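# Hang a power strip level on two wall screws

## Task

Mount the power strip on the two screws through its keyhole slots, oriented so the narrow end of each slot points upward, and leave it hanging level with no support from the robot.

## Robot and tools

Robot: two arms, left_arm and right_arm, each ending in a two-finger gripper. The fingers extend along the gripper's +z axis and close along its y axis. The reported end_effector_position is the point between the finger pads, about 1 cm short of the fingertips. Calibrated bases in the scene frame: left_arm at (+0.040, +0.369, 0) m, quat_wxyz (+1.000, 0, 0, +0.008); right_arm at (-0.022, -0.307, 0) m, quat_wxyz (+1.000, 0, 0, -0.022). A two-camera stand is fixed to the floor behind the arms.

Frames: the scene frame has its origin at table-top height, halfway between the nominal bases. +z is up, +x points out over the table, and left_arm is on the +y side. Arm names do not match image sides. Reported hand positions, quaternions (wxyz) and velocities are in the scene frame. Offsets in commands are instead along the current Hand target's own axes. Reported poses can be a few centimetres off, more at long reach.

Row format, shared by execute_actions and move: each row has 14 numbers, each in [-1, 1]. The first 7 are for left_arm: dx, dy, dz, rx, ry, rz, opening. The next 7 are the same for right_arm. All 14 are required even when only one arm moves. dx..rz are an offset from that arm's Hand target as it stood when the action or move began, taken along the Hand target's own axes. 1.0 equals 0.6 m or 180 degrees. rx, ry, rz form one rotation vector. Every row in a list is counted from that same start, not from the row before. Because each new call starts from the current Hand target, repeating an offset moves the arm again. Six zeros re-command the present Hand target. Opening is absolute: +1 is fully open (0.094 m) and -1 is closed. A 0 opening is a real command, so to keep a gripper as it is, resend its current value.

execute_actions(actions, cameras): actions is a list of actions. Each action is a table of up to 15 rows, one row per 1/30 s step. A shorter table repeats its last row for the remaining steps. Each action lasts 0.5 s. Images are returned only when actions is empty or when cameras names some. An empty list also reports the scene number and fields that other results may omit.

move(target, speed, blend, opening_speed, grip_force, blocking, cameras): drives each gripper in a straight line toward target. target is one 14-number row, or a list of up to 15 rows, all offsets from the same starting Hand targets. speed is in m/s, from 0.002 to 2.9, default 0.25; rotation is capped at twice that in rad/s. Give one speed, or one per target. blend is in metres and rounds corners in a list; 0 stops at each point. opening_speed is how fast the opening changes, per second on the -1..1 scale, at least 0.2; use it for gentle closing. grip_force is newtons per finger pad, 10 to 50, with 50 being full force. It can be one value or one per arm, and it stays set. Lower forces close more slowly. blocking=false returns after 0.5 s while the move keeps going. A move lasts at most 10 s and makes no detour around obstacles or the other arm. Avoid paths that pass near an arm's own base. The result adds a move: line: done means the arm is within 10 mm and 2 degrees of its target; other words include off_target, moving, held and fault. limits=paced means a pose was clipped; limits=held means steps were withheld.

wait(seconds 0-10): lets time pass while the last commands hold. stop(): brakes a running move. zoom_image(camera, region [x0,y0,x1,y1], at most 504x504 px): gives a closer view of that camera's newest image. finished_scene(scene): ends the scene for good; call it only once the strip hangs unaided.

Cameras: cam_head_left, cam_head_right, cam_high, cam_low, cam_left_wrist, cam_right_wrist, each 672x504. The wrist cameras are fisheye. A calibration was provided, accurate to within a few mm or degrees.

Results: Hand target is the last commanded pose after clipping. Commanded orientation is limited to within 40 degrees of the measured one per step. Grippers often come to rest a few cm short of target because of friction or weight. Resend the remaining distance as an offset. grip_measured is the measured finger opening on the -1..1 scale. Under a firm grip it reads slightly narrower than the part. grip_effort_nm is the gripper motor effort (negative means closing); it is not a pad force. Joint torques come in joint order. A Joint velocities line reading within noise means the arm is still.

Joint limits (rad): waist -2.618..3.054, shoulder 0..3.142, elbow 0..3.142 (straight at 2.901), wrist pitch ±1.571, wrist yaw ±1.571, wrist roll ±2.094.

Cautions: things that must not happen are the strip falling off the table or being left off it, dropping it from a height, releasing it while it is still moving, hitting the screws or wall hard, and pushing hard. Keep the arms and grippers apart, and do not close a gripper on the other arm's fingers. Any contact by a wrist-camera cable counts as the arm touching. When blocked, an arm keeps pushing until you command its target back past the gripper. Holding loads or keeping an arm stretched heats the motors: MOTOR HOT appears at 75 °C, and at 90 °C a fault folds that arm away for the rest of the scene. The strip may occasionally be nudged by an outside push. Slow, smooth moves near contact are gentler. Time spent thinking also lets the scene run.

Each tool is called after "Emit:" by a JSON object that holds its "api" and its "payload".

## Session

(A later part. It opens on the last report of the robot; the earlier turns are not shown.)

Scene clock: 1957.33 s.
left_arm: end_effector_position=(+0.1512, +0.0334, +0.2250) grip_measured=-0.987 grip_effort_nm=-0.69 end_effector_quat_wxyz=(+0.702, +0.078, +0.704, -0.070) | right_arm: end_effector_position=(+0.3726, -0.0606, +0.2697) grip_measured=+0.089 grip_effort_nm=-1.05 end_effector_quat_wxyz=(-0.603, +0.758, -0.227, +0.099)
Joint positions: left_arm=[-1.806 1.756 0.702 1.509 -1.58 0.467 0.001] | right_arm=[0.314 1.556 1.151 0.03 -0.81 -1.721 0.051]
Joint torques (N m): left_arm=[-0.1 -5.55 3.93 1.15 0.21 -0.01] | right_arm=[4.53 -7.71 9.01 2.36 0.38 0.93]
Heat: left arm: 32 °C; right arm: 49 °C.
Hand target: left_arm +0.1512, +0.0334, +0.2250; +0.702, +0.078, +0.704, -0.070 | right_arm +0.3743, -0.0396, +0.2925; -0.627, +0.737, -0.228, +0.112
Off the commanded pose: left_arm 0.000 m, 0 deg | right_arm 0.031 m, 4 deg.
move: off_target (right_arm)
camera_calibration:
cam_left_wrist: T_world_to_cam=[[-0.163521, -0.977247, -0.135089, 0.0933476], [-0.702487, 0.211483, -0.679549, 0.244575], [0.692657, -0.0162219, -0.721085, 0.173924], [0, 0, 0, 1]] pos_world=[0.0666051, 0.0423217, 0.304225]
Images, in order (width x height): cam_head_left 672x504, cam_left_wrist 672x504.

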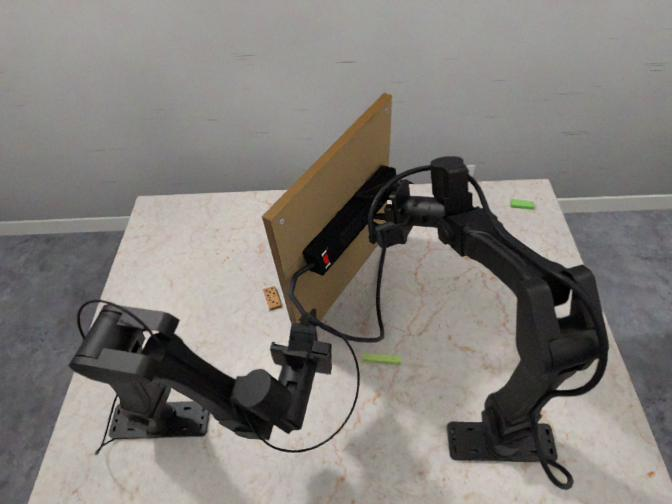

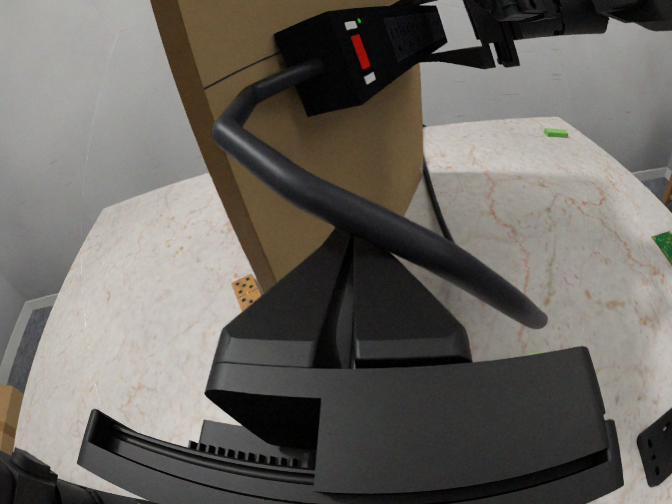

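Emit:
{"api": "move", "payload": {"target": [[0,0,0,0,0,0,-1, 0,0,0.02,0,0.03,0.004,-0.6],[0,0,0,0,0,0,-1, -0.015,0,0.02,0,0.03,0.01,-0.6],[0,0,0,0,0,0,-1, -0.015,0,0.02,0.01,0.03,0.016,-0.6]], "speed": 0.05, "cameras": ["cam_head_left","cam_left_wrist"]}}

Emit:
{"api": "zoom_image", "payload": {"camera": "cam_head_left", "region": [270, 140, 430, 300]}}

Emit:
{"api": "zoom_image", "payload": {"camera": "cam_left_wrist", "region": [220, 0, 470, 140]}}

Scene clock: 1975.00 s.
left_arm: end_effector_position=(+0.1512, +0.0334, +0.2250) grip_measured=-0.987 grip_effort_nm=-0.69 end_effector_quat_wxyz=(+0.702, +0.078, +0.704, -0.070) | right_arm: end_effector_position=(+0.3728, -0.0604, +0.2704) grip_measured=+0.089 grip_effort_nm=-1.05 end_effector_quat_wxyz=(-0.577, +0.755, -0.270, +0.158)
Joint positions: left_arm=[-1.806 1.756 0.702 1.509 -1.58 0.467 0.001] | right_arm=[0.38 1.487 1.105 0.031 -0.595 -1.697 0.051]
Joint torques (N m): left_arm=[-0.06 -5.56 4.01 1.16 0.22 -0.01] | right_arm=[5.68 -4.59 8.84 2.84 -0.13 1.55]
Heat: left arm: 32 °C; right arm: 49 °C.
Hand target: left_arm +0.1512, +0.0334, +0.2250; +0.702, +0.078, +0.704, -0.070 | right_arm +0.3719, -0.0248, +0.2912; -0.629, +0.715, -0.274, +0.134
Off the commanded pose: left_arm 0.000 m, 0 deg | right_arm 0.041 m, 8 deg.
move: off_target (right_arm)
camera_calibration:
cam_left_wrist: T_world_to_cam=[[-0.163521, -0.977247, -0.135089, 0.0933476], [-0.702487, 0.211483, -0.679549, 0.244575], [0.692657, -0.0162219, -0.721085, 0.173924], [0, 0, 0, 1]] pos_world=[0.0666051, 0.0423217, 0.304225]
Images, in order (width x height): cam_head_left 672x504, cam_left_wrist 672x504.

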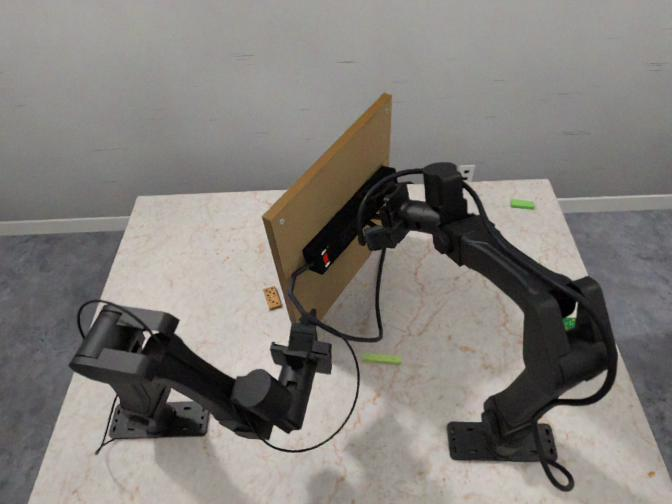

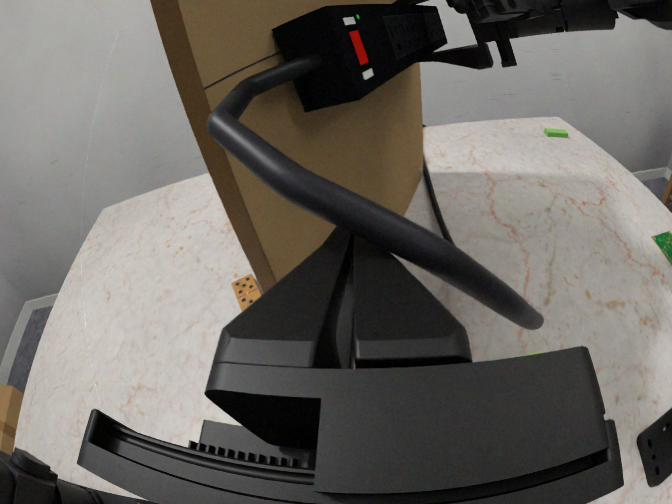

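Scaled by 3.150 from the camera's 672x504 image, which has a finer 960x720 frame.

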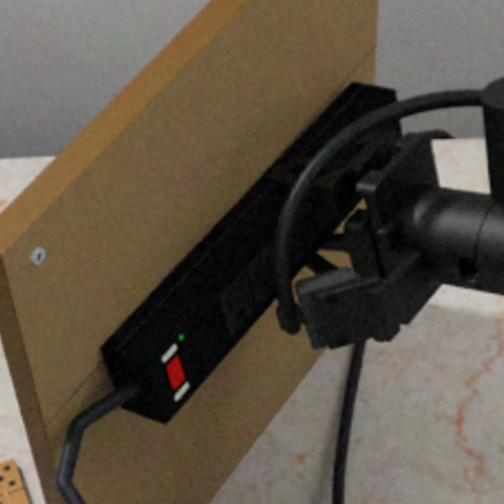

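Scaled by 2.016 from the camera's 672x504 image, which has a finer 960x720 frame.

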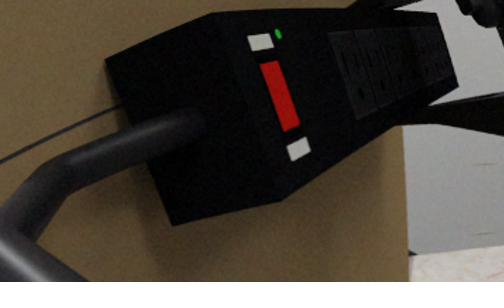

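Emit:
{"api": "move", "payload": {"target": [[0,0,0,0,0,0,-1, 0.01,0,0.01,0,-0.03,0.008,-0.6],[0,0,0,0,0,0,-1, 0.01,-0.004,0.01,0.0,-0.03,0.022,-0.6]], "speed": 0.05, "cameras": ["cam_head_left","cam_left_wrist"]}}

Emit:
{"api": "zoom_image", "payload": {"camera": "cam_head_left", "region": [270, 140, 430, 300]}}

Emit:
{"api": "zoom_image", "payload": {"camera": "cam_left_wrist", "region": [220, 0, 470, 140]}}

Scene clock: 1987.93 s.
left_arm: end_effector_position=(+0.1512, +0.0334, +0.2250) grip_measured=-0.987 grip_effort_nm=-0.69 end_effector_quat_wxyz=(+0.702, +0.078, +0.704, -0.070) | right_arm: end_effector_position=(+0.3717, -0.0583, +0.2736) grip_measured=+0.089 grip_effort_nm=-1.05 end_effector_quat_wxyz=(-0.607, +0.736, -0.283, +0.101)
Joint positions: left_arm=[-1.806 1.756 0.702 1.509 -1.58 0.467 0.001] | right_arm=[0.35 1.513 1.105 0.083 -0.705 -1.584 0.051]
Joint torques (N m): left_arm=[-0.08 -5.59 3.96 1.15 0.21 -0.03] | right_arm=[4.81 -1.61 12.34 2.7 -0.32 1.09]
Heat: left arm: 32 °C; right arm: 48 °C.
Hand target: left_arm +0.1512, +0.0334, +0.2250; +0.702, +0.078, +0.704, -0.070 | right_arm +0.3805, -0.0231, +0.2916; -0.646, +0.710, -0.269, +0.078
Off the commanded pose: left_arm 0.000 m, 0 deg | right_arm 0.041 m, 6 deg.
move: off_target (right_arm)
camera_calibration:
cam_left_wrist: T_world_to_cam=[[-0.163521, -0.977247, -0.135089, 0.0933476], [-0.702487, 0.211483, -0.679549, 0.244575], [0.692657, -0.0162219, -0.721085, 0.173924], [0, 0, 0, 1]] pos_world=[0.0666051, 0.0423217, 0.304225]
Images, in order (width x height): cam_head_left 672x504, cam_left_wrist 672x504.

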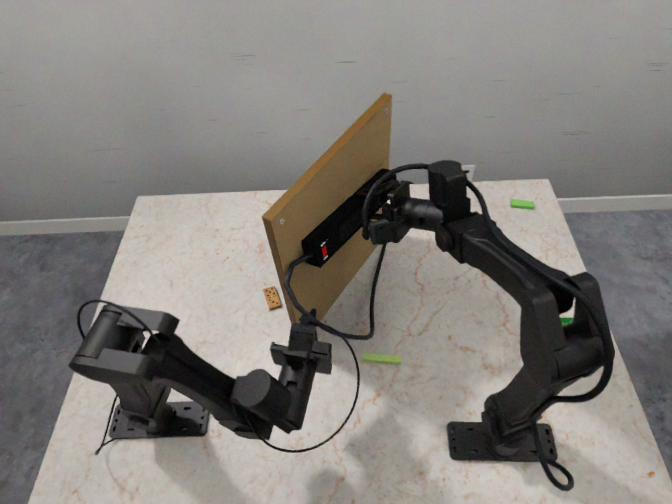

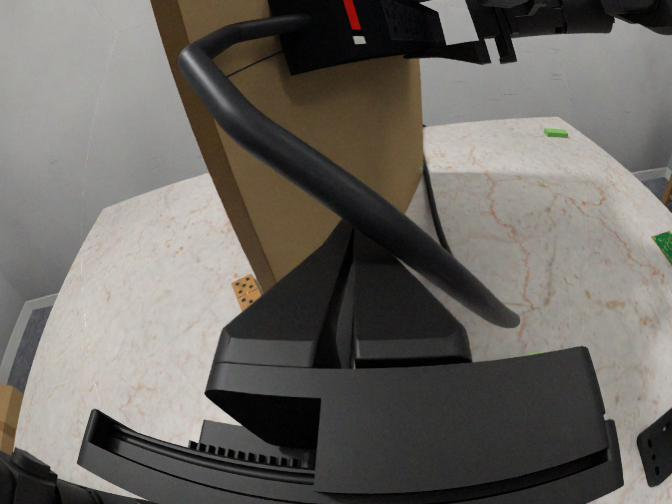

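Scaled by 3.150 from the camera's 672x504 image, which has a finer 960x720 frame.

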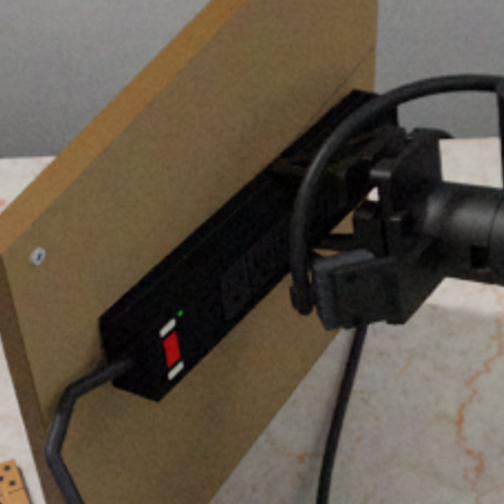

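Scaled by 2.016 from the camera's 672x504 image, which has a finer 960x720 frame.

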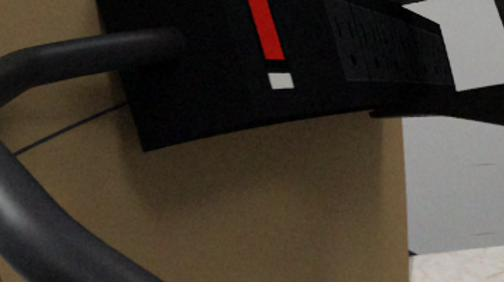

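Emit:
{"api": "move", "payload": {"target": [[0,0,0,0,0,0,-1, 0.0,0,0.0,0,0.01,-0.01,-0.6],[0,0,0,0,0,0,-1, 0.0,0.0,0.0,0.0,0.01,-0.016,-0.6]], "speed": 0.04, "cameras": ["cam_head_left"]}}

Emit:
{"api": "zoom_image", "payload": {"camera": "cam_head_left", "region": [270, 140, 430, 300]}}

Scene clock: 1997.23 s.
left_arm: end_effector_position=(+0.1512, +0.0334, +0.2250) grip_measured=-0.987 grip_effort_nm=-0.69 end_effector_quat_wxyz=(+0.702, +0.078, +0.704, -0.070) | right_arm: end_effector_position=(+0.3723, -0.0587, +0.2736) grip_measured=+0.088 grip_effort_nm=-1.05 end_effector_quat_wxyz=(-0.606, +0.736, -0.282, +0.104)
Joint positions: left_arm=[-1.806 1.756 0.702 1.509 -1.58 0.467 0.001] | right_arm=[0.35 1.513 1.105 0.084 -0.702 -1.589 0.051]
Joint torques (N m): left_arm=[-0.02 -5.56 4.01 1.15 0.21 -0.02] | right_arm=[5.9 -2.81 10.82 2.81 0.18 0.79]
Heat: left arm: 32 °C; right arm: 49 °C.
Hand target: left_arm +0.1512, +0.0334, +0.2250; +0.702, +0.078, +0.704, -0.070 | right_arm +0.3804, -0.0230, +0.2916; -0.639, +0.716, -0.261, +0.105
Off the commanded pose: left_arm 0.000 m, 0 deg | right_arm 0.041 m, 5 deg.
move: off_target (right_arm)
Images, in order (width x height): cam_head_left 672x504.

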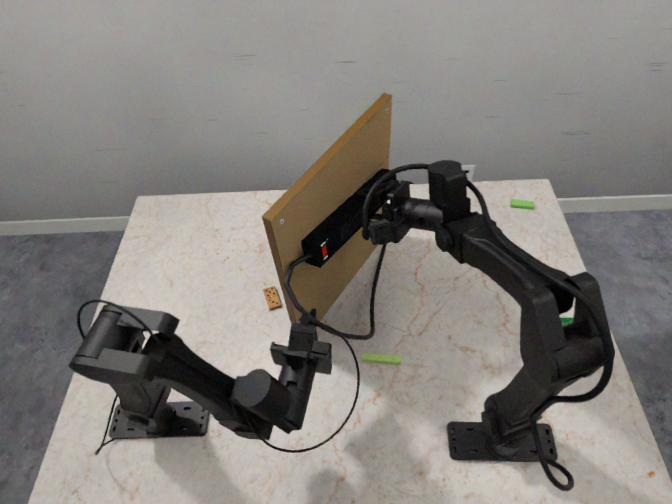

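Scaled by 3.150 from the camera's 672x504 image, which has a finer 960x720 frame.

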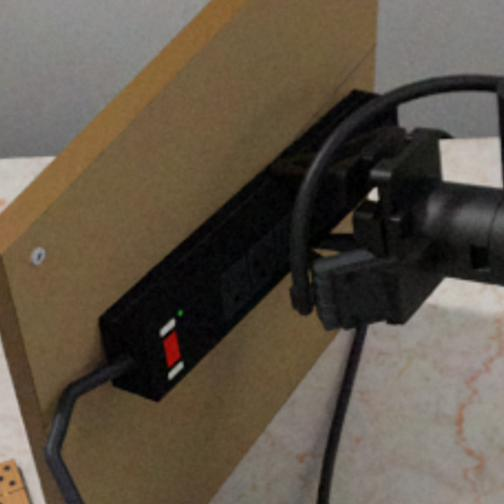

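Emit:
{"api": "move", "payload": {"target": [[0,0,0,0,0,0,-1, 0.0,0.008,-0.025,0,0.0,-0.002,-0.6],[0,0,0,0,0,0,-1, 0.0,0.012,-0.025,0.02,0.0,-0.004,-0.6],[0,0,0,0,0,0,-1, 0.0,0.012,-0.02,0.0,0.01,-0.006,-0.6]], "speed": 0.05, "cameras": ["cam_head_left"]}}

Emit:
{"api": "zoom_image", "payload": {"camera": "cam_head_left", "region": [270, 140, 430, 300]}}

Scene clock: 2006.67 s.
left_arm: end_effector_position=(+0.1512, +0.0334, +0.2250) grip_measured=-0.987 grip_effort_nm=-0.69 end_effector_quat_wxyz=(+0.702, +0.078, +0.704, -0.070) | right_arm: end_effector_position=(+0.3723, -0.0594, +0.2718) grip_measured=+0.085 grip_effort_nm=-1.05 end_effector_quat_wxyz=(-0.622, +0.720, -0.281, +0.124)
Joint positions: left_arm=[-1.806 1.756 0.702 1.509 -1.58 0.467 0.001] | right_arm=[0.357 1.499 1.029 0.217 -0.674 -1.555 0.051]
Joint torques (N m): left_arm=[-0.01 -5.56 3.96 1.16 0.2 -0.02] | right_arm=[4.97 -4.63 11.88 1.83 0.23 0.26]
Heat: left arm: 32 °C; right arm: 49 °C.
Hand target: left_arm +0.1512, +0.0334, +0.2250; +0.702, +0.078, +0.704, -0.070 | right_arm +0.3729, -0.0337, +0.2865; -0.634, +0.716, -0.264, +0.123
Off the commanded pose: left_arm 0.000 m, 0 deg | right_arm 0.030 m, 2 deg.
move: off_target (right_arm)
Images, in order (width x height): cam_head_left 672x504.

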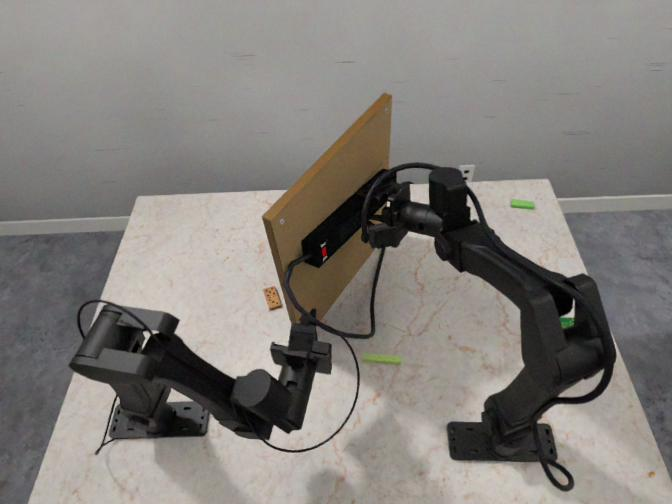

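Scaled by 3.150 from the camera's 672x504 image, which has a finer 960x720 frame.

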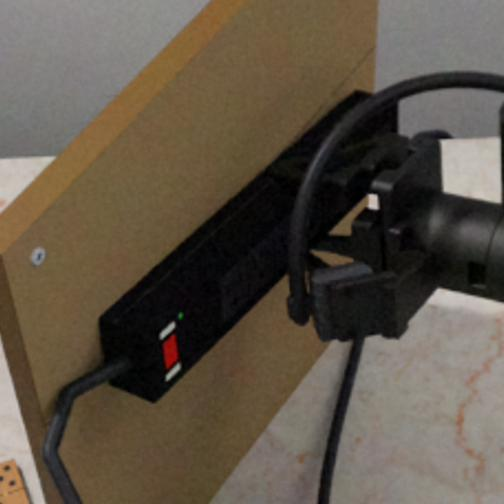

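Emit:
{"api": "move", "payload": {"target": [[0,0,0,0,0,0,-1, 0.0,0.008,-0.015,0,0.0,-0.02,-0.6],[0,0,0,0,0,0,-1, 0.0,0.012,-0.015,0.0,0.0,-0.03,-0.6]], "speed": 0.05, "cameras": ["cam_head_left","cam_left_wrist"]}}

Emit:
{"api": "zoom_image", "payload": {"camera": "cam_head_left", "region": [270, 140, 430, 300]}}

Emit:
{"api": "zoom_image", "payload": {"camera": "cam_left_wrist", "region": [220, 0, 470, 140]}}

Scene clock: 2018.00 s.
left_arm: end_effector_position=(+0.1512, +0.0334, +0.2250) grip_measured=-0.987 grip_effort_nm=-0.69 end_effector_quat_wxyz=(+0.702, +0.078, +0.704, -0.070) | right_arm: end_effector_position=(+0.3722, -0.0598, +0.2721) grip_measured=+0.082 grip_effort_nm=-1.05 end_effector_quat_wxyz=(-0.620, +0.724, -0.271, +0.134)
Joint positions: left_arm=[-1.806 1.756 0.702 1.509 -1.58 0.467 0.001] | right_arm=[0.357 1.497 1.03 0.213 -0.672 -1.585 0.051]
Joint torques (N m): left_arm=[-0.12 -5.48 4.01 1.15 0.21 -0.01] | right_arm=[3.67 -6.19 8.27 2.04 0.04 -0.48]
Heat: left arm: 32 °C; right arm: 50 °C.
Hand target: left_arm +0.1512, +0.0334, +0.2250; +0.702, +0.078, +0.704, -0.070 | right_arm +0.3667, -0.0417, +0.2810; -0.628, +0.728, -0.230, +0.153
Off the commanded pose: left_arm 0.000 m, 0 deg | right_arm 0.021 m, 5 deg.
move: off_target (right_arm)
camera_calibration:
cam_left_wrist: T_world_to_cam=[[-0.163521, -0.977247, -0.135089, 0.0933476], [-0.702487, 0.211483, -0.679549, 0.244575], [0.692657, -0.0162219, -0.721085, 0.173924], [0, 0, 0, 1]] pos_world=[0.0666051, 0.0423217, 0.304225]
Images, in order (width x height): cam_head_left 672x504, cam_left_wrist 672x504.

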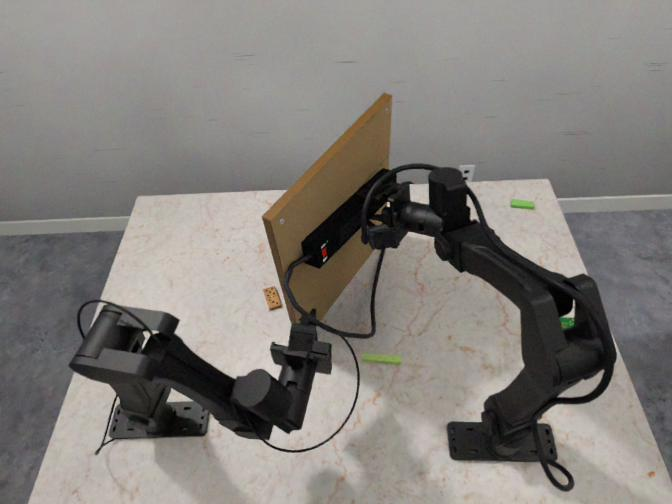

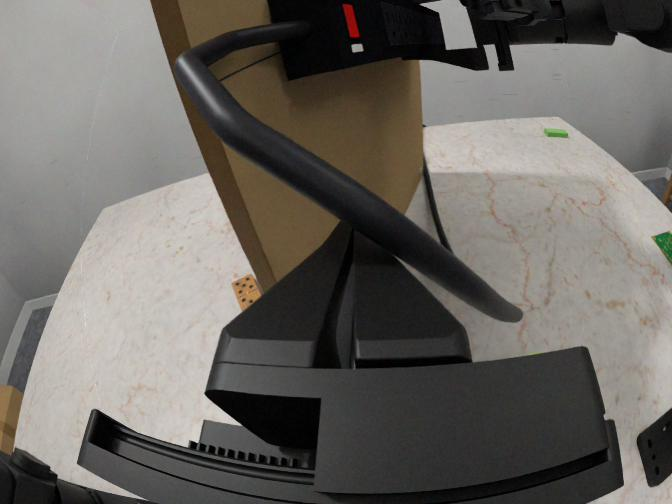

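Scaled by 3.150 from the camera's 672x504 image, which has a finer 960x720 frame.

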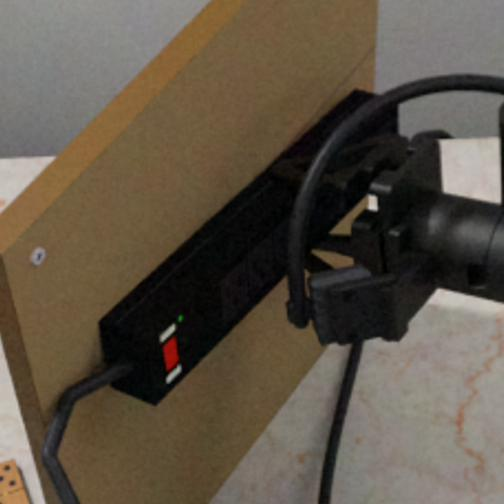

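Scaled by 2.016 from the camera's 672x504 image, which has a finer 960x720 frame.

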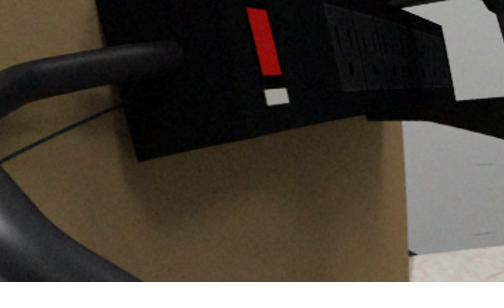

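Emit:
{"api": "move", "payload": {"target": [[0,0,0,0,0,0,-1, 0.0,0.008,-0.008,0,0.01,-0.02,-0.6],[0,0,0,0,0,0,-1, 0.0,0.008,-0.003,0.0,0.015,-0.03,-0.6]], "speed": 0.05, "cameras": ["cam_head_left","cam_left_wrist"]}}

Emit:
{"api": "zoom_image", "payload": {"camera": "cam_head_left", "region": [270, 140, 430, 300]}}

Emit:
{"api": "zoom_image", "payload": {"camera": "cam_left_wrist", "region": [220, 0, 470, 140]}}

Scene clock: 2028.07 s.
left_arm: end_effector_position=(+0.1512, +0.0334, +0.2250) grip_measured=-0.987 grip_effort_nm=-0.69 end_effector_quat_wxyz=(+0.702, +0.078, +0.704, -0.070) | right_arm: end_effector_position=(+0.3726, -0.0611, +0.2685) grip_measured=+0.080 grip_effort_nm=-1.05 end_effector_quat_wxyz=(-0.605, +0.734, -0.248, +0.184)
Joint positions: left_arm=[-1.806 1.756 0.702 1.509 -1.58 0.467 0.001] | right_arm=[0.376 1.479 0.999 0.235 -0.603 -1.681 0.051]
Joint torques (N m): left_arm=[-0.05 -5.53 3.99 1.16 0.2 -0.02] | right_arm=[3.44 -6.38 7.62 2.09 -0.04 -0.41]
Heat: left arm: 32 °C; right arm: 49 °C.
Hand target: left_arm +0.1512, +0.0334, +0.2250; +0.702, +0.078, +0.704, -0.070 | right_arm +0.3652, -0.0438, +0.2767; -0.614, +0.734, -0.210, +0.199
Off the commanded pose: left_arm 0.000 m, 0 deg | right_arm 0.021 m, 5 deg.
move: off_target (right_arm)
camera_calibration:
cam_left_wrist: T_world_to_cam=[[-0.163521, -0.977247, -0.135089, 0.0933476], [-0.702487, 0.211483, -0.679549, 0.244575], [0.692657, -0.0162219, -0.721085, 0.173924], [0, 0, 0, 1]] pos_world=[0.0666051, 0.0423217, 0.304225]
Images, in order (width x height): cam_head_left 672x504, cam_left_wrist 672x504.

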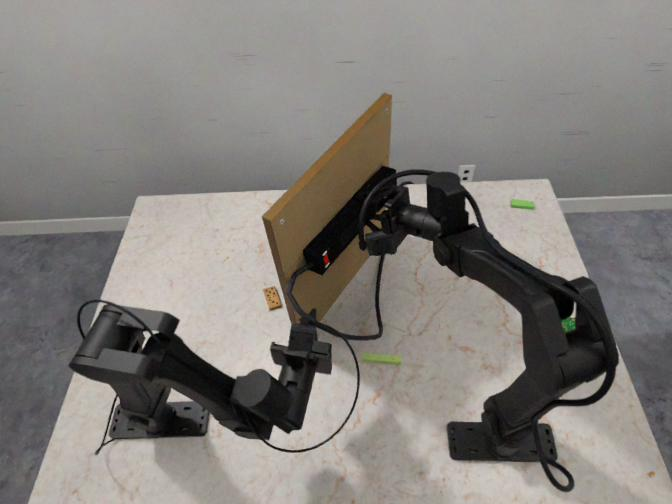

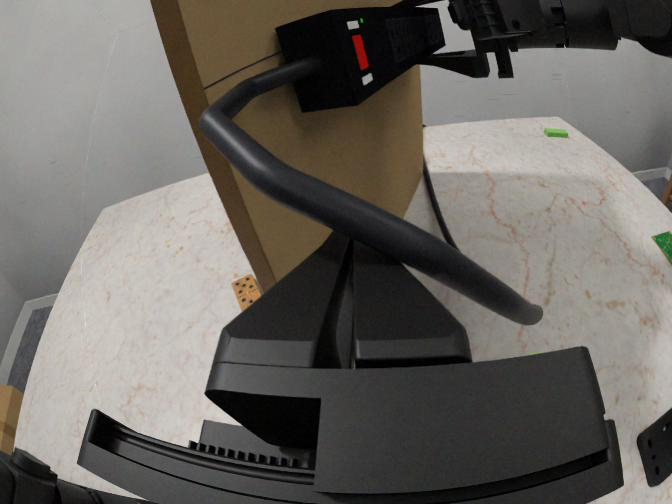

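Scaled by 3.150 from the camera's 672x504 image, which has a finer 960x720 frame.

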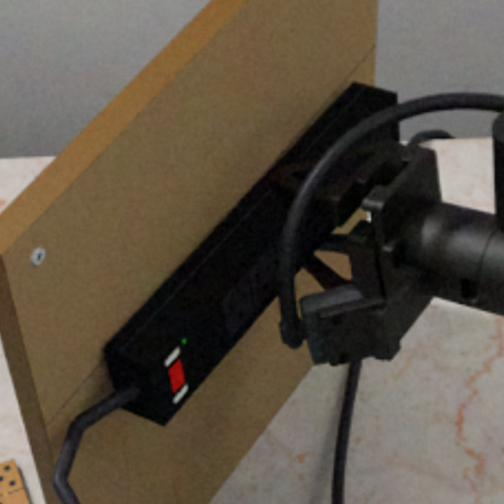

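Scaled by 2.016 from the camera's 672x504 image, which has a finer 960x720 frame.

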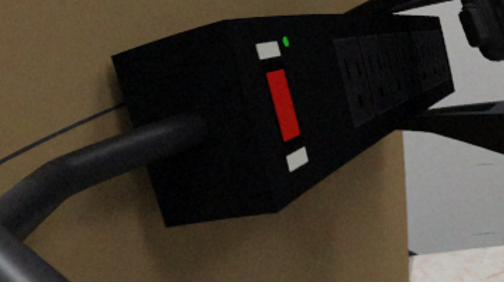

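Emit:
{"api": "move", "payload": {"target": [[0,0,0,0,0,0,-1, 0.0,0.0,0.045,0,0.0,0.01,-0.6]], "speed": 0.05, "cameras": ["cam_head_left","cam_left_wrist"]}}

Emit:
{"api": "zoom_image", "payload": {"camera": "cam_head_left", "region": [270, 140, 430, 300]}}

Emit:
{"api": "zoom_image", "payload": {"camera": "cam_left_wrist", "region": [220, 0, 470, 140]}}

Scene clock: 2042.10 s.
left_arm: end_effector_position=(+0.1512, +0.0334, +0.2250) grip_measured=-0.987 grip_effort_nm=-0.69 end_effector_quat_wxyz=(+0.702, +0.078, +0.704, -0.070) | right_arm: end_effector_position=(+0.3731, -0.0600, +0.2679) grip_measured=+0.080 grip_effort_nm=-1.05 end_effector_quat_wxyz=(-0.603, +0.733, -0.252, +0.186)
Joint positions: left_arm=[-1.806 1.756 0.702 1.509 -1.58 0.467 0.001] | right_arm=[0.384 1.479 0.998 0.235 -0.586 -1.676 0.051]
Joint torques (N m): left_arm=[-0.05 -5.59 4.03 1.16 0.22 0] | right_arm=[6.5 -0.75 11.45 2.45 0.32 0.02]
Heat: left arm: 32 °C; right arm: 48 °C.
Hand target: left_arm +0.1512, +0.0334, +0.2250; +0.702, +0.078, +0.704, -0.070 | right_arm +0.3800, -0.0217, +0.2721; -0.617, +0.731, -0.222, +0.189
Off the commanded pose: left_arm 0.000 m, 0 deg | right_arm 0.039 m, 4 deg.
move: off_target (right_arm)
camera_calibration:
cam_left_wrist: T_world_to_cam=[[-0.163521, -0.977247, -0.135089, 0.0933476], [-0.702487, 0.211483, -0.679549, 0.244575], [0.692657, -0.0162219, -0.721085, 0.173924], [0, 0, 0, 1]] pos_world=[0.0666051, 0.0423217, 0.304225]
Images, in order (width x height): cam_head_left 672x504, cam_left_wrist 672x504.

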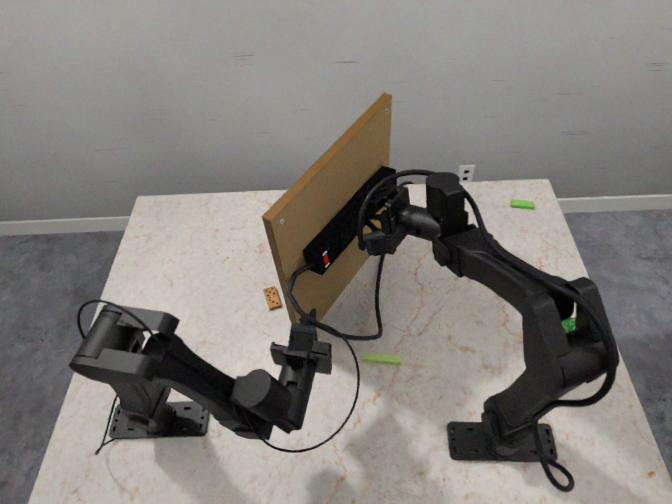

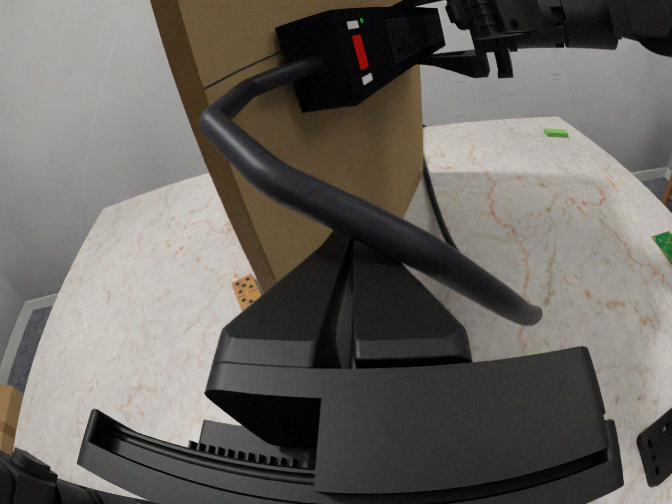

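Scaled by 3.150 from the camera's 672x504 image, which has a finer 960x720 frame.

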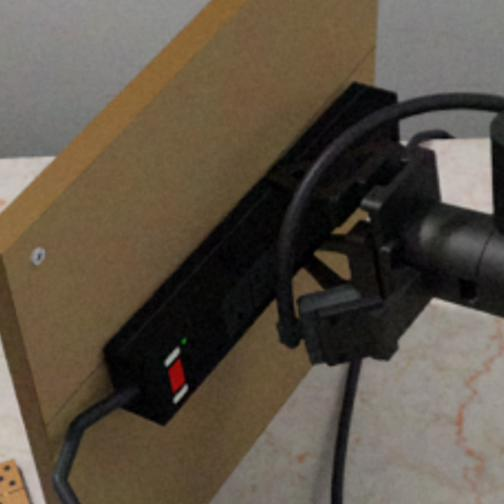

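Scaled by 2.016 from the camera's 672x504 image, which has a finer 960x720 frame.

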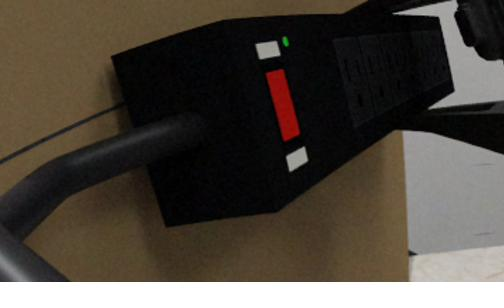

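Emit:
{"api": "move", "payload": {"target": [[0,0,0,0,0,0,-1, 0.0,0.008,-0.02,0,0.0,-0.015,-0.6],[0,0,0,0,0,0,-1, 0.0,0.008,0.01,0,0.0,-0.015,-0.6]], "speed": 0.05, "cameras": ["cam_head_left","cam_left_wrist"]}}

Emit:
{"api": "zoom_image", "payload": {"camera": "cam_head_left", "region": [270, 140, 430, 300]}}

Emit:
{"api": "zoom_image", "payload": {"camera": "cam_left_wrist", "region": [220, 0, 470, 140]}}

Scene clock: 2068.27 s.
left_arm: end_effector_position=(+0.1512, +0.0334, +0.2250) grip_measured=-0.987 grip_effort_nm=-0.69 end_effector_quat_wxyz=(+0.702, +0.078, +0.704, -0.070) | right_arm: end_effector_position=(+0.3733, -0.0598, +0.2675) grip_measured=+0.080 grip_effort_nm=-1.05 end_effector_quat_wxyz=(-0.602, +0.734, -0.251, +0.189)
Joint positions: left_arm=[-1.806 1.756 0.702 1.509 -1.58 0.467 0.001] | right_arm=[0.386 1.479 0.998 0.234 -0.582 -1.683 0.051]
Joint torques (N m): left_arm=[-0.01 -5.56 3.97 1.16 0.21 -0.02] | right_arm=[7.08 0.57 11.03 2.62 0.35 -0.37]
Heat: left arm: 32 °C; right arm: 51 °C.
Hand target: left_arm +0.1512, +0.0334, +0.2250; +0.702, +0.078, +0.704, -0.070 | right_arm +0.3828, -0.0174, +0.2664; -0.612, +0.736, -0.204, +0.204
Off the commanded pose: left_arm 0.000 m, 0 deg | right_arm 0.043 m, 6 deg.
move: off_target (right_arm)
camera_calibration:
cam_left_wrist: T_world_to_cam=[[-0.163521, -0.977247, -0.135089, 0.0933476], [-0.702487, 0.211483, -0.679549, 0.244575], [0.692657, -0.0162219, -0.721085, 0.173924], [0, 0, 0, 1]] pos_world=[0.0666051, 0.0423217, 0.304225]
Images, in order (width x height): cam_head_left 672x504, cam_left_wrist 672x504.

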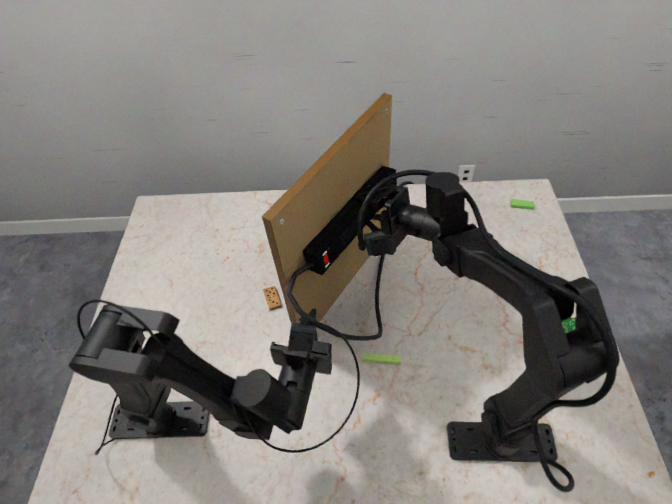

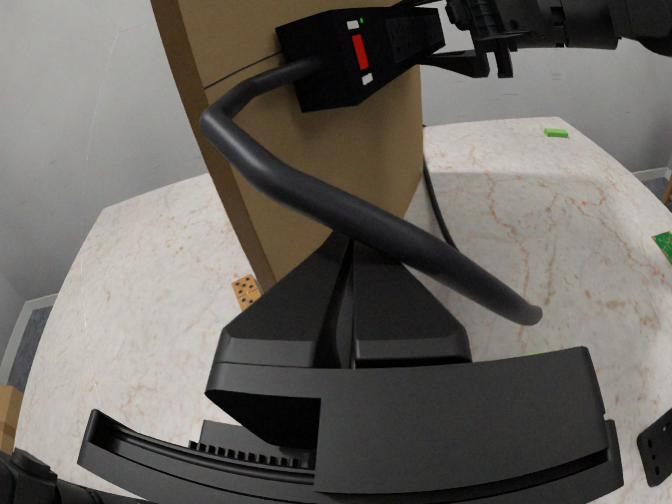

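Scaled by 3.150 from the camera's 672x504 image, which has a finer 960x720 frame.

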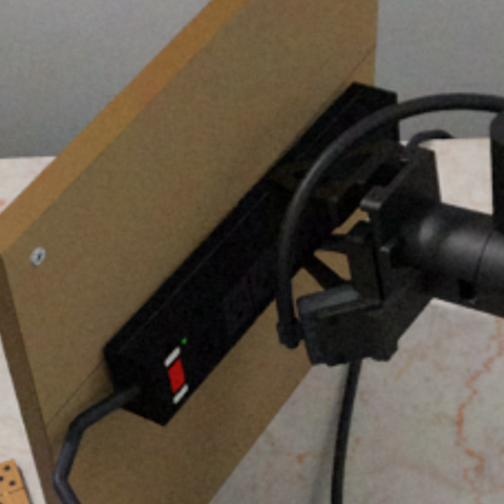

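Scaled by 2.016 from the camera's 672x504 image, which has a finer 960x720 frame.

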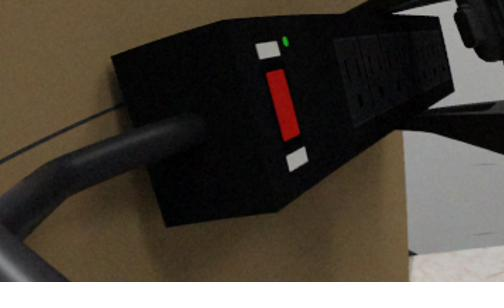

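Emit:
{"api": "move", "payload": {"target": [[0,0,0,0,0,0,-1, 0.0,0.006,-0.035,0,0.01,-0.005,-0.6],[0,0,0,0,0,0,-1, 0.0,0.01,-0.035,0,0.01,-0.012,-0.6]], "speed": 0.05, "cameras": ["cam_head_left","cam_left_wrist"]}}

Emit:
{"api": "zoom_image", "payload": {"camera": "cam_head_left", "region": [270, 140, 430, 300]}}

Emit:
{"api": "zoom_image", "payload": {"camera": "cam_left_wrist", "region": [220, 0, 470, 140]}}

Scene clock: 2085.43 s.
left_arm: end_effector_position=(+0.1512, +0.0334, +0.2250) grip_measured=-0.987 grip_effort_nm=-0.69 end_effector_quat_wxyz=(+0.702, +0.078, +0.704, -0.070) | right_arm: end_effector_position=(+0.3732, -0.0610, +0.2665) grip_measured=+0.079 grip_effort_nm=-1.05 end_effector_quat_wxyz=(-0.601, +0.732, -0.242, +0.211)
Joint positions: left_arm=[-1.806 1.756 0.702 1.509 -1.58 0.467 0.001] | right_arm=[0.393 1.47 0.968 0.279 -0.553 -1.708 0.051]
Joint torques (N m): left_arm=[-0.06 -5.52 3.97 1.16 0.23 -0.02] | right_arm=[4.67 -3.32 7.91 2.36 0.13 -0.54]
Heat: left arm: 32 °C; right arm: 53 °C.
Hand target: left_arm +0.1512, +0.0334, +0.2250; +0.702, +0.078, +0.704, -0.070 | right_arm +0.3710, -0.0356, +0.2639; -0.605, +0.736, -0.200, +0.227
Off the commanded pose: left_arm 0.000 m, 0 deg | right_arm 0.026 m, 5 deg.
move: off_target (right_arm)
camera_calibration:
cam_left_wrist: T_world_to_cam=[[-0.163521, -0.977247, -0.135089, 0.0933476], [-0.702487, 0.211483, -0.679549, 0.244575], [0.692657, -0.0162219, -0.721085, 0.173924], [0, 0, 0, 1]] pos_world=[0.0666051, 0.0423217, 0.304225]
Images, in order (width x height): cam_head_left 672x504, cam_left_wrist 672x504.

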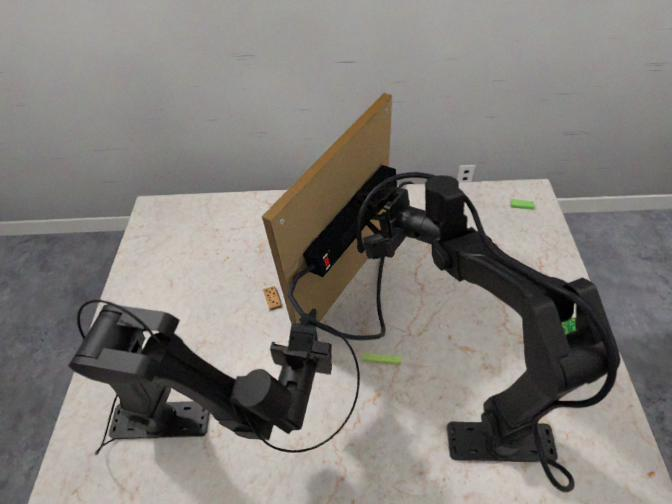

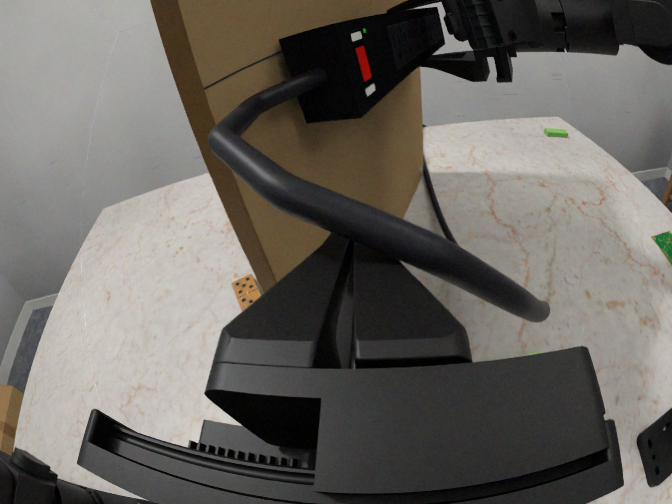

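Scaled by 3.150 from the camera's 672x504 image, which has a finer 960x720 frame.

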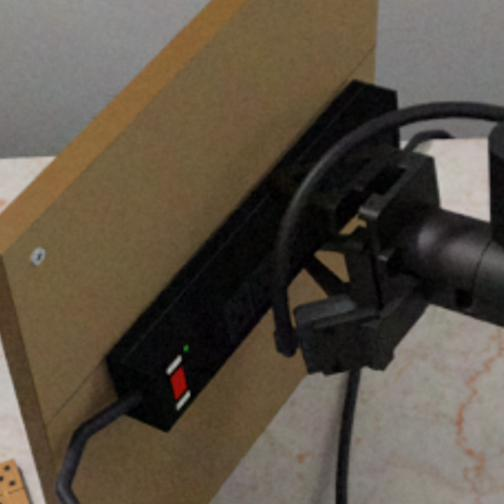

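Scaled by 2.016 from the camera's 672x504 image, which has a finer 960x720 frame.

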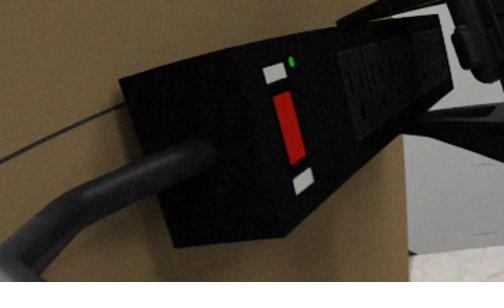

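Emit:
{"api": "move", "payload": {"target": [[0,0,0,0,0,0,-1, 0.0,-0.006,0.0,0,0.0,0.008,-0.6],[0,0,0,0,0,0,-1, 0.0,-0.006,0.03,0,0.0,0.008,-0.6]], "speed": 0.05, "cameras": ["cam_head_left","cam_left_wrist"]}}

Emit:
{"api": "zoom_image", "payload": {"camera": "cam_head_left", "region": [270, 140, 430, 300]}}

Emit:
{"api": "zoom_image", "payload": {"camera": "cam_left_wrist", "region": [220, 0, 470, 140]}}

Scene clock: 2096.20 s.
left_arm: end_effector_position=(+0.1512, +0.0334, +0.2250) grip_measured=-0.987 grip_effort_nm=-0.69 end_effector_quat_wxyz=(+0.702, +0.078, +0.704, -0.070) | right_arm: end_effector_position=(+0.3735, -0.0603, +0.2663) grip_measured=+0.079 grip_effort_nm=-1.05 end_effector_quat_wxyz=(-0.600, +0.731, -0.245, +0.213)
Joint positions: left_arm=[-1.806 1.756 0.702 1.509 -1.58 0.467 0.001] | right_arm=[0.398 1.47 0.968 0.279 -0.541 -1.705 0.051]
Joint torques (N m): left_arm=[-0.06 -5.5 4.01 1.15 0.22 -0.02] | right_arm=[6.63 0.29 11.43 2.43 0.34 -0.27]
Heat: left arm: 32 °C; right arm: 52 °C.
Hand target: left_arm +0.1512, +0.0334, +0.2250; +0.702, +0.078, +0.704, -0.070 | right_arm +0.3815, -0.0205, +0.2645; -0.608, +0.734, -0.209, +0.219
Off the commanded pose: left_arm 0.000 m, 0 deg | right_arm 0.041 m, 4 deg.
move: off_target (right_arm)
camera_calibration:
cam_left_wrist: T_world_to_cam=[[-0.163521, -0.977247, -0.135089, 0.0933476], [-0.702487, 0.211483, -0.679549, 0.244575], [0.692657, -0.0162219, -0.721085, 0.173924], [0, 0, 0, 1]] pos_world=[0.0666051, 0.0423217, 0.304225]
Images, in order (width x height): cam_head_left 672x504, cam_left_wrist 672x504.

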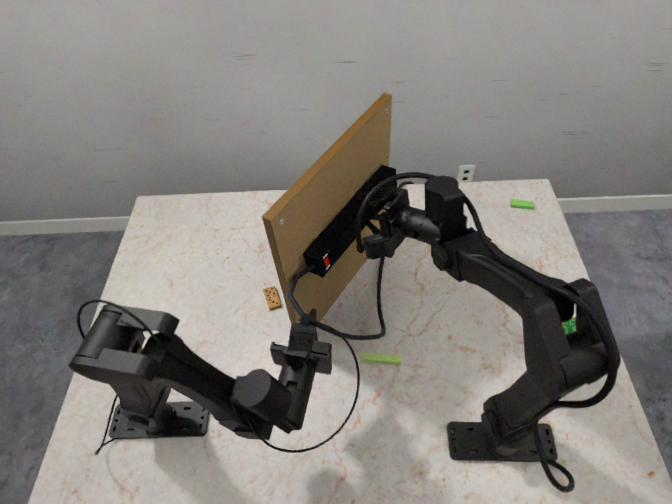

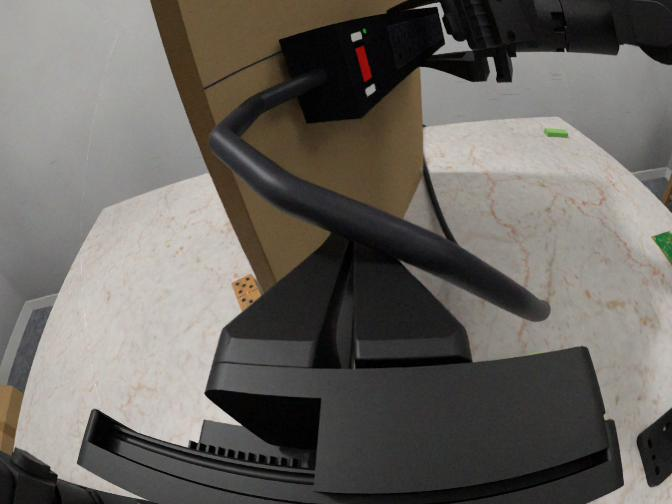

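Scaled by 3.150 from the camera's 672x504 image, which has a finer 960x720 frame.

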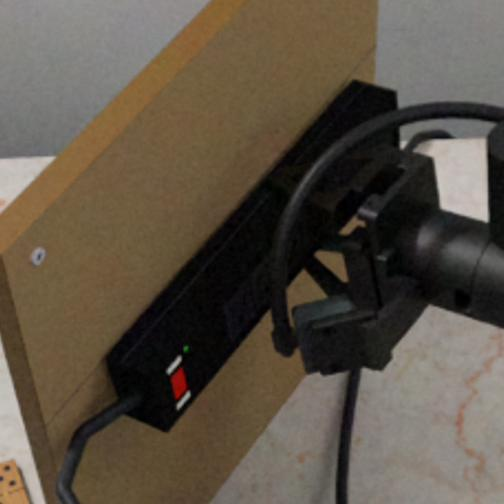

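Scaled by 2.016 from the camera's 672x504 image, which has a finer 960x720 frame.

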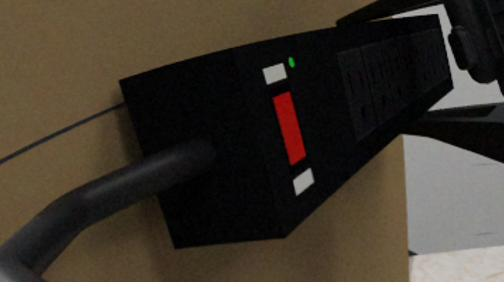

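Emit:
{"api": "move", "payload": {"target": [[0,0,0,0,0,0,-1, 0.0,-0.01,-0.015,0,0.0,0.012,-0.6],[0,0,0,0,0,0,-1, 0.0,-0.012,-0.01,0,0.0,0.018,-0.6],[0,0,0,0,0,0,-1, 0.0,-0.008,0.01,0,0.0,0.018,-0.6]], "speed": 0.05, "cameras": ["cam_head_left","cam_left_wrist"]}}

Emit:
{"api": "zoom_image", "payload": {"camera": "cam_head_left", "region": [270, 140, 430, 300]}}

Emit:
{"api": "zoom_image", "payload": {"camera": "cam_left_wrist", "region": [220, 0, 470, 140]}}

Scene clock: 2106.63 s.
left_arm: end_effector_position=(+0.1512, +0.0334, +0.2250) grip_measured=-0.987 grip_effort_nm=-0.69 end_effector_quat_wxyz=(+0.702, +0.078, +0.704, -0.070) | right_arm: end_effector_position=(+0.3741, -0.0598, +0.2649) grip_measured=+0.079 grip_effort_nm=-1.05 end_effector_quat_wxyz=(-0.599, +0.731, -0.251, +0.210)
Joint positions: left_arm=[-1.806 1.756 0.702 1.509 -1.58 0.467 0.001] | right_arm=[0.401 1.472 0.969 0.276 -0.534 -1.695 0.051]
Joint torques (N m): left_arm=[-0.06 -5.56 3.93 1.16 0.23 -0.03] | right_arm=[7.2 0.99 13.39 2.34 0.37 0.28]
Heat: left arm: 31 °C; right arm: 52 °C.
Hand target: left_arm +0.1512, +0.0334, +0.2250; +0.702, +0.078, +0.704, -0.070 | right_arm +0.3851, -0.0149, +0.2683; -0.614, +0.727, -0.230, +0.202
Off the commanded pose: left_arm 0.000 m, 0 deg | right_arm 0.046 m, 3 deg.
move: off_target (right_arm)
camera_calibration:
cam_left_wrist: T_world_to_cam=[[-0.163521, -0.977247, -0.135089, 0.0933476], [-0.702487, 0.211483, -0.679549, 0.244575], [0.692657, -0.0162219, -0.721085, 0.173924], [0, 0, 0, 1]] pos_world=[0.0666051, 0.0423217, 0.304225]
Images, in order (width x height): cam_head_left 672x504, cam_left_wrist 672x504.

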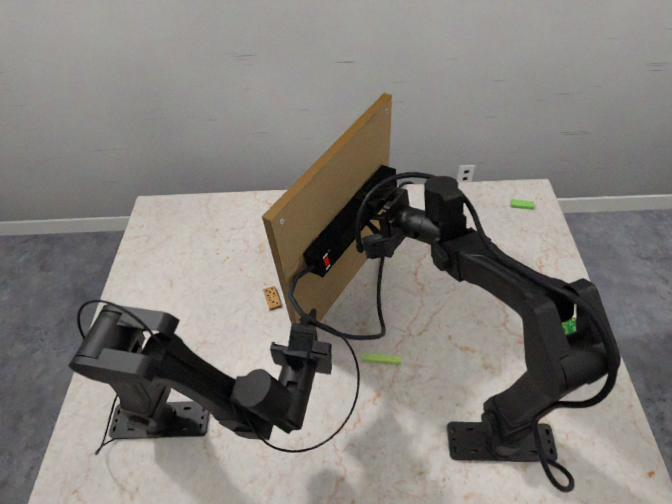

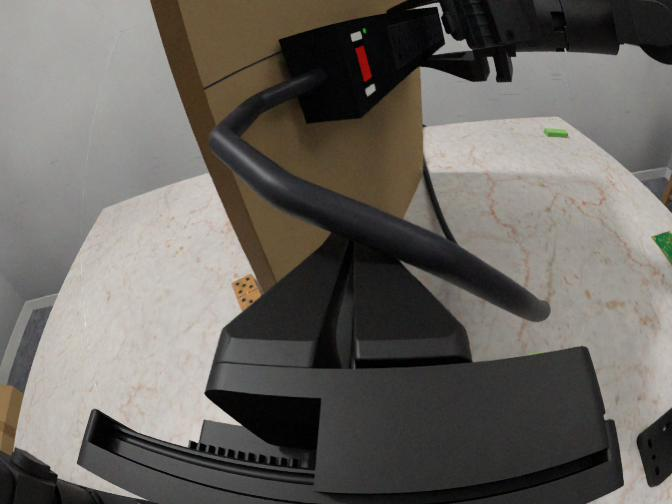

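Scaled by 3.150 from the camera's 672x504 image, which has a finer 960x720 frame.

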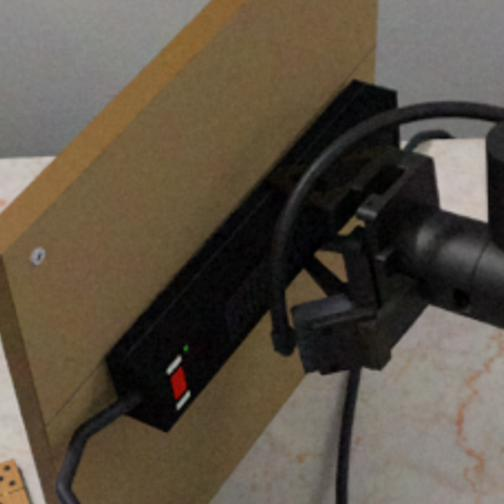

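Scaled by 2.016 from the camera's 672x504 image, which has a finer 960x720 frame.

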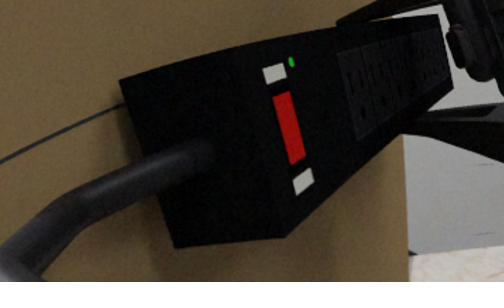

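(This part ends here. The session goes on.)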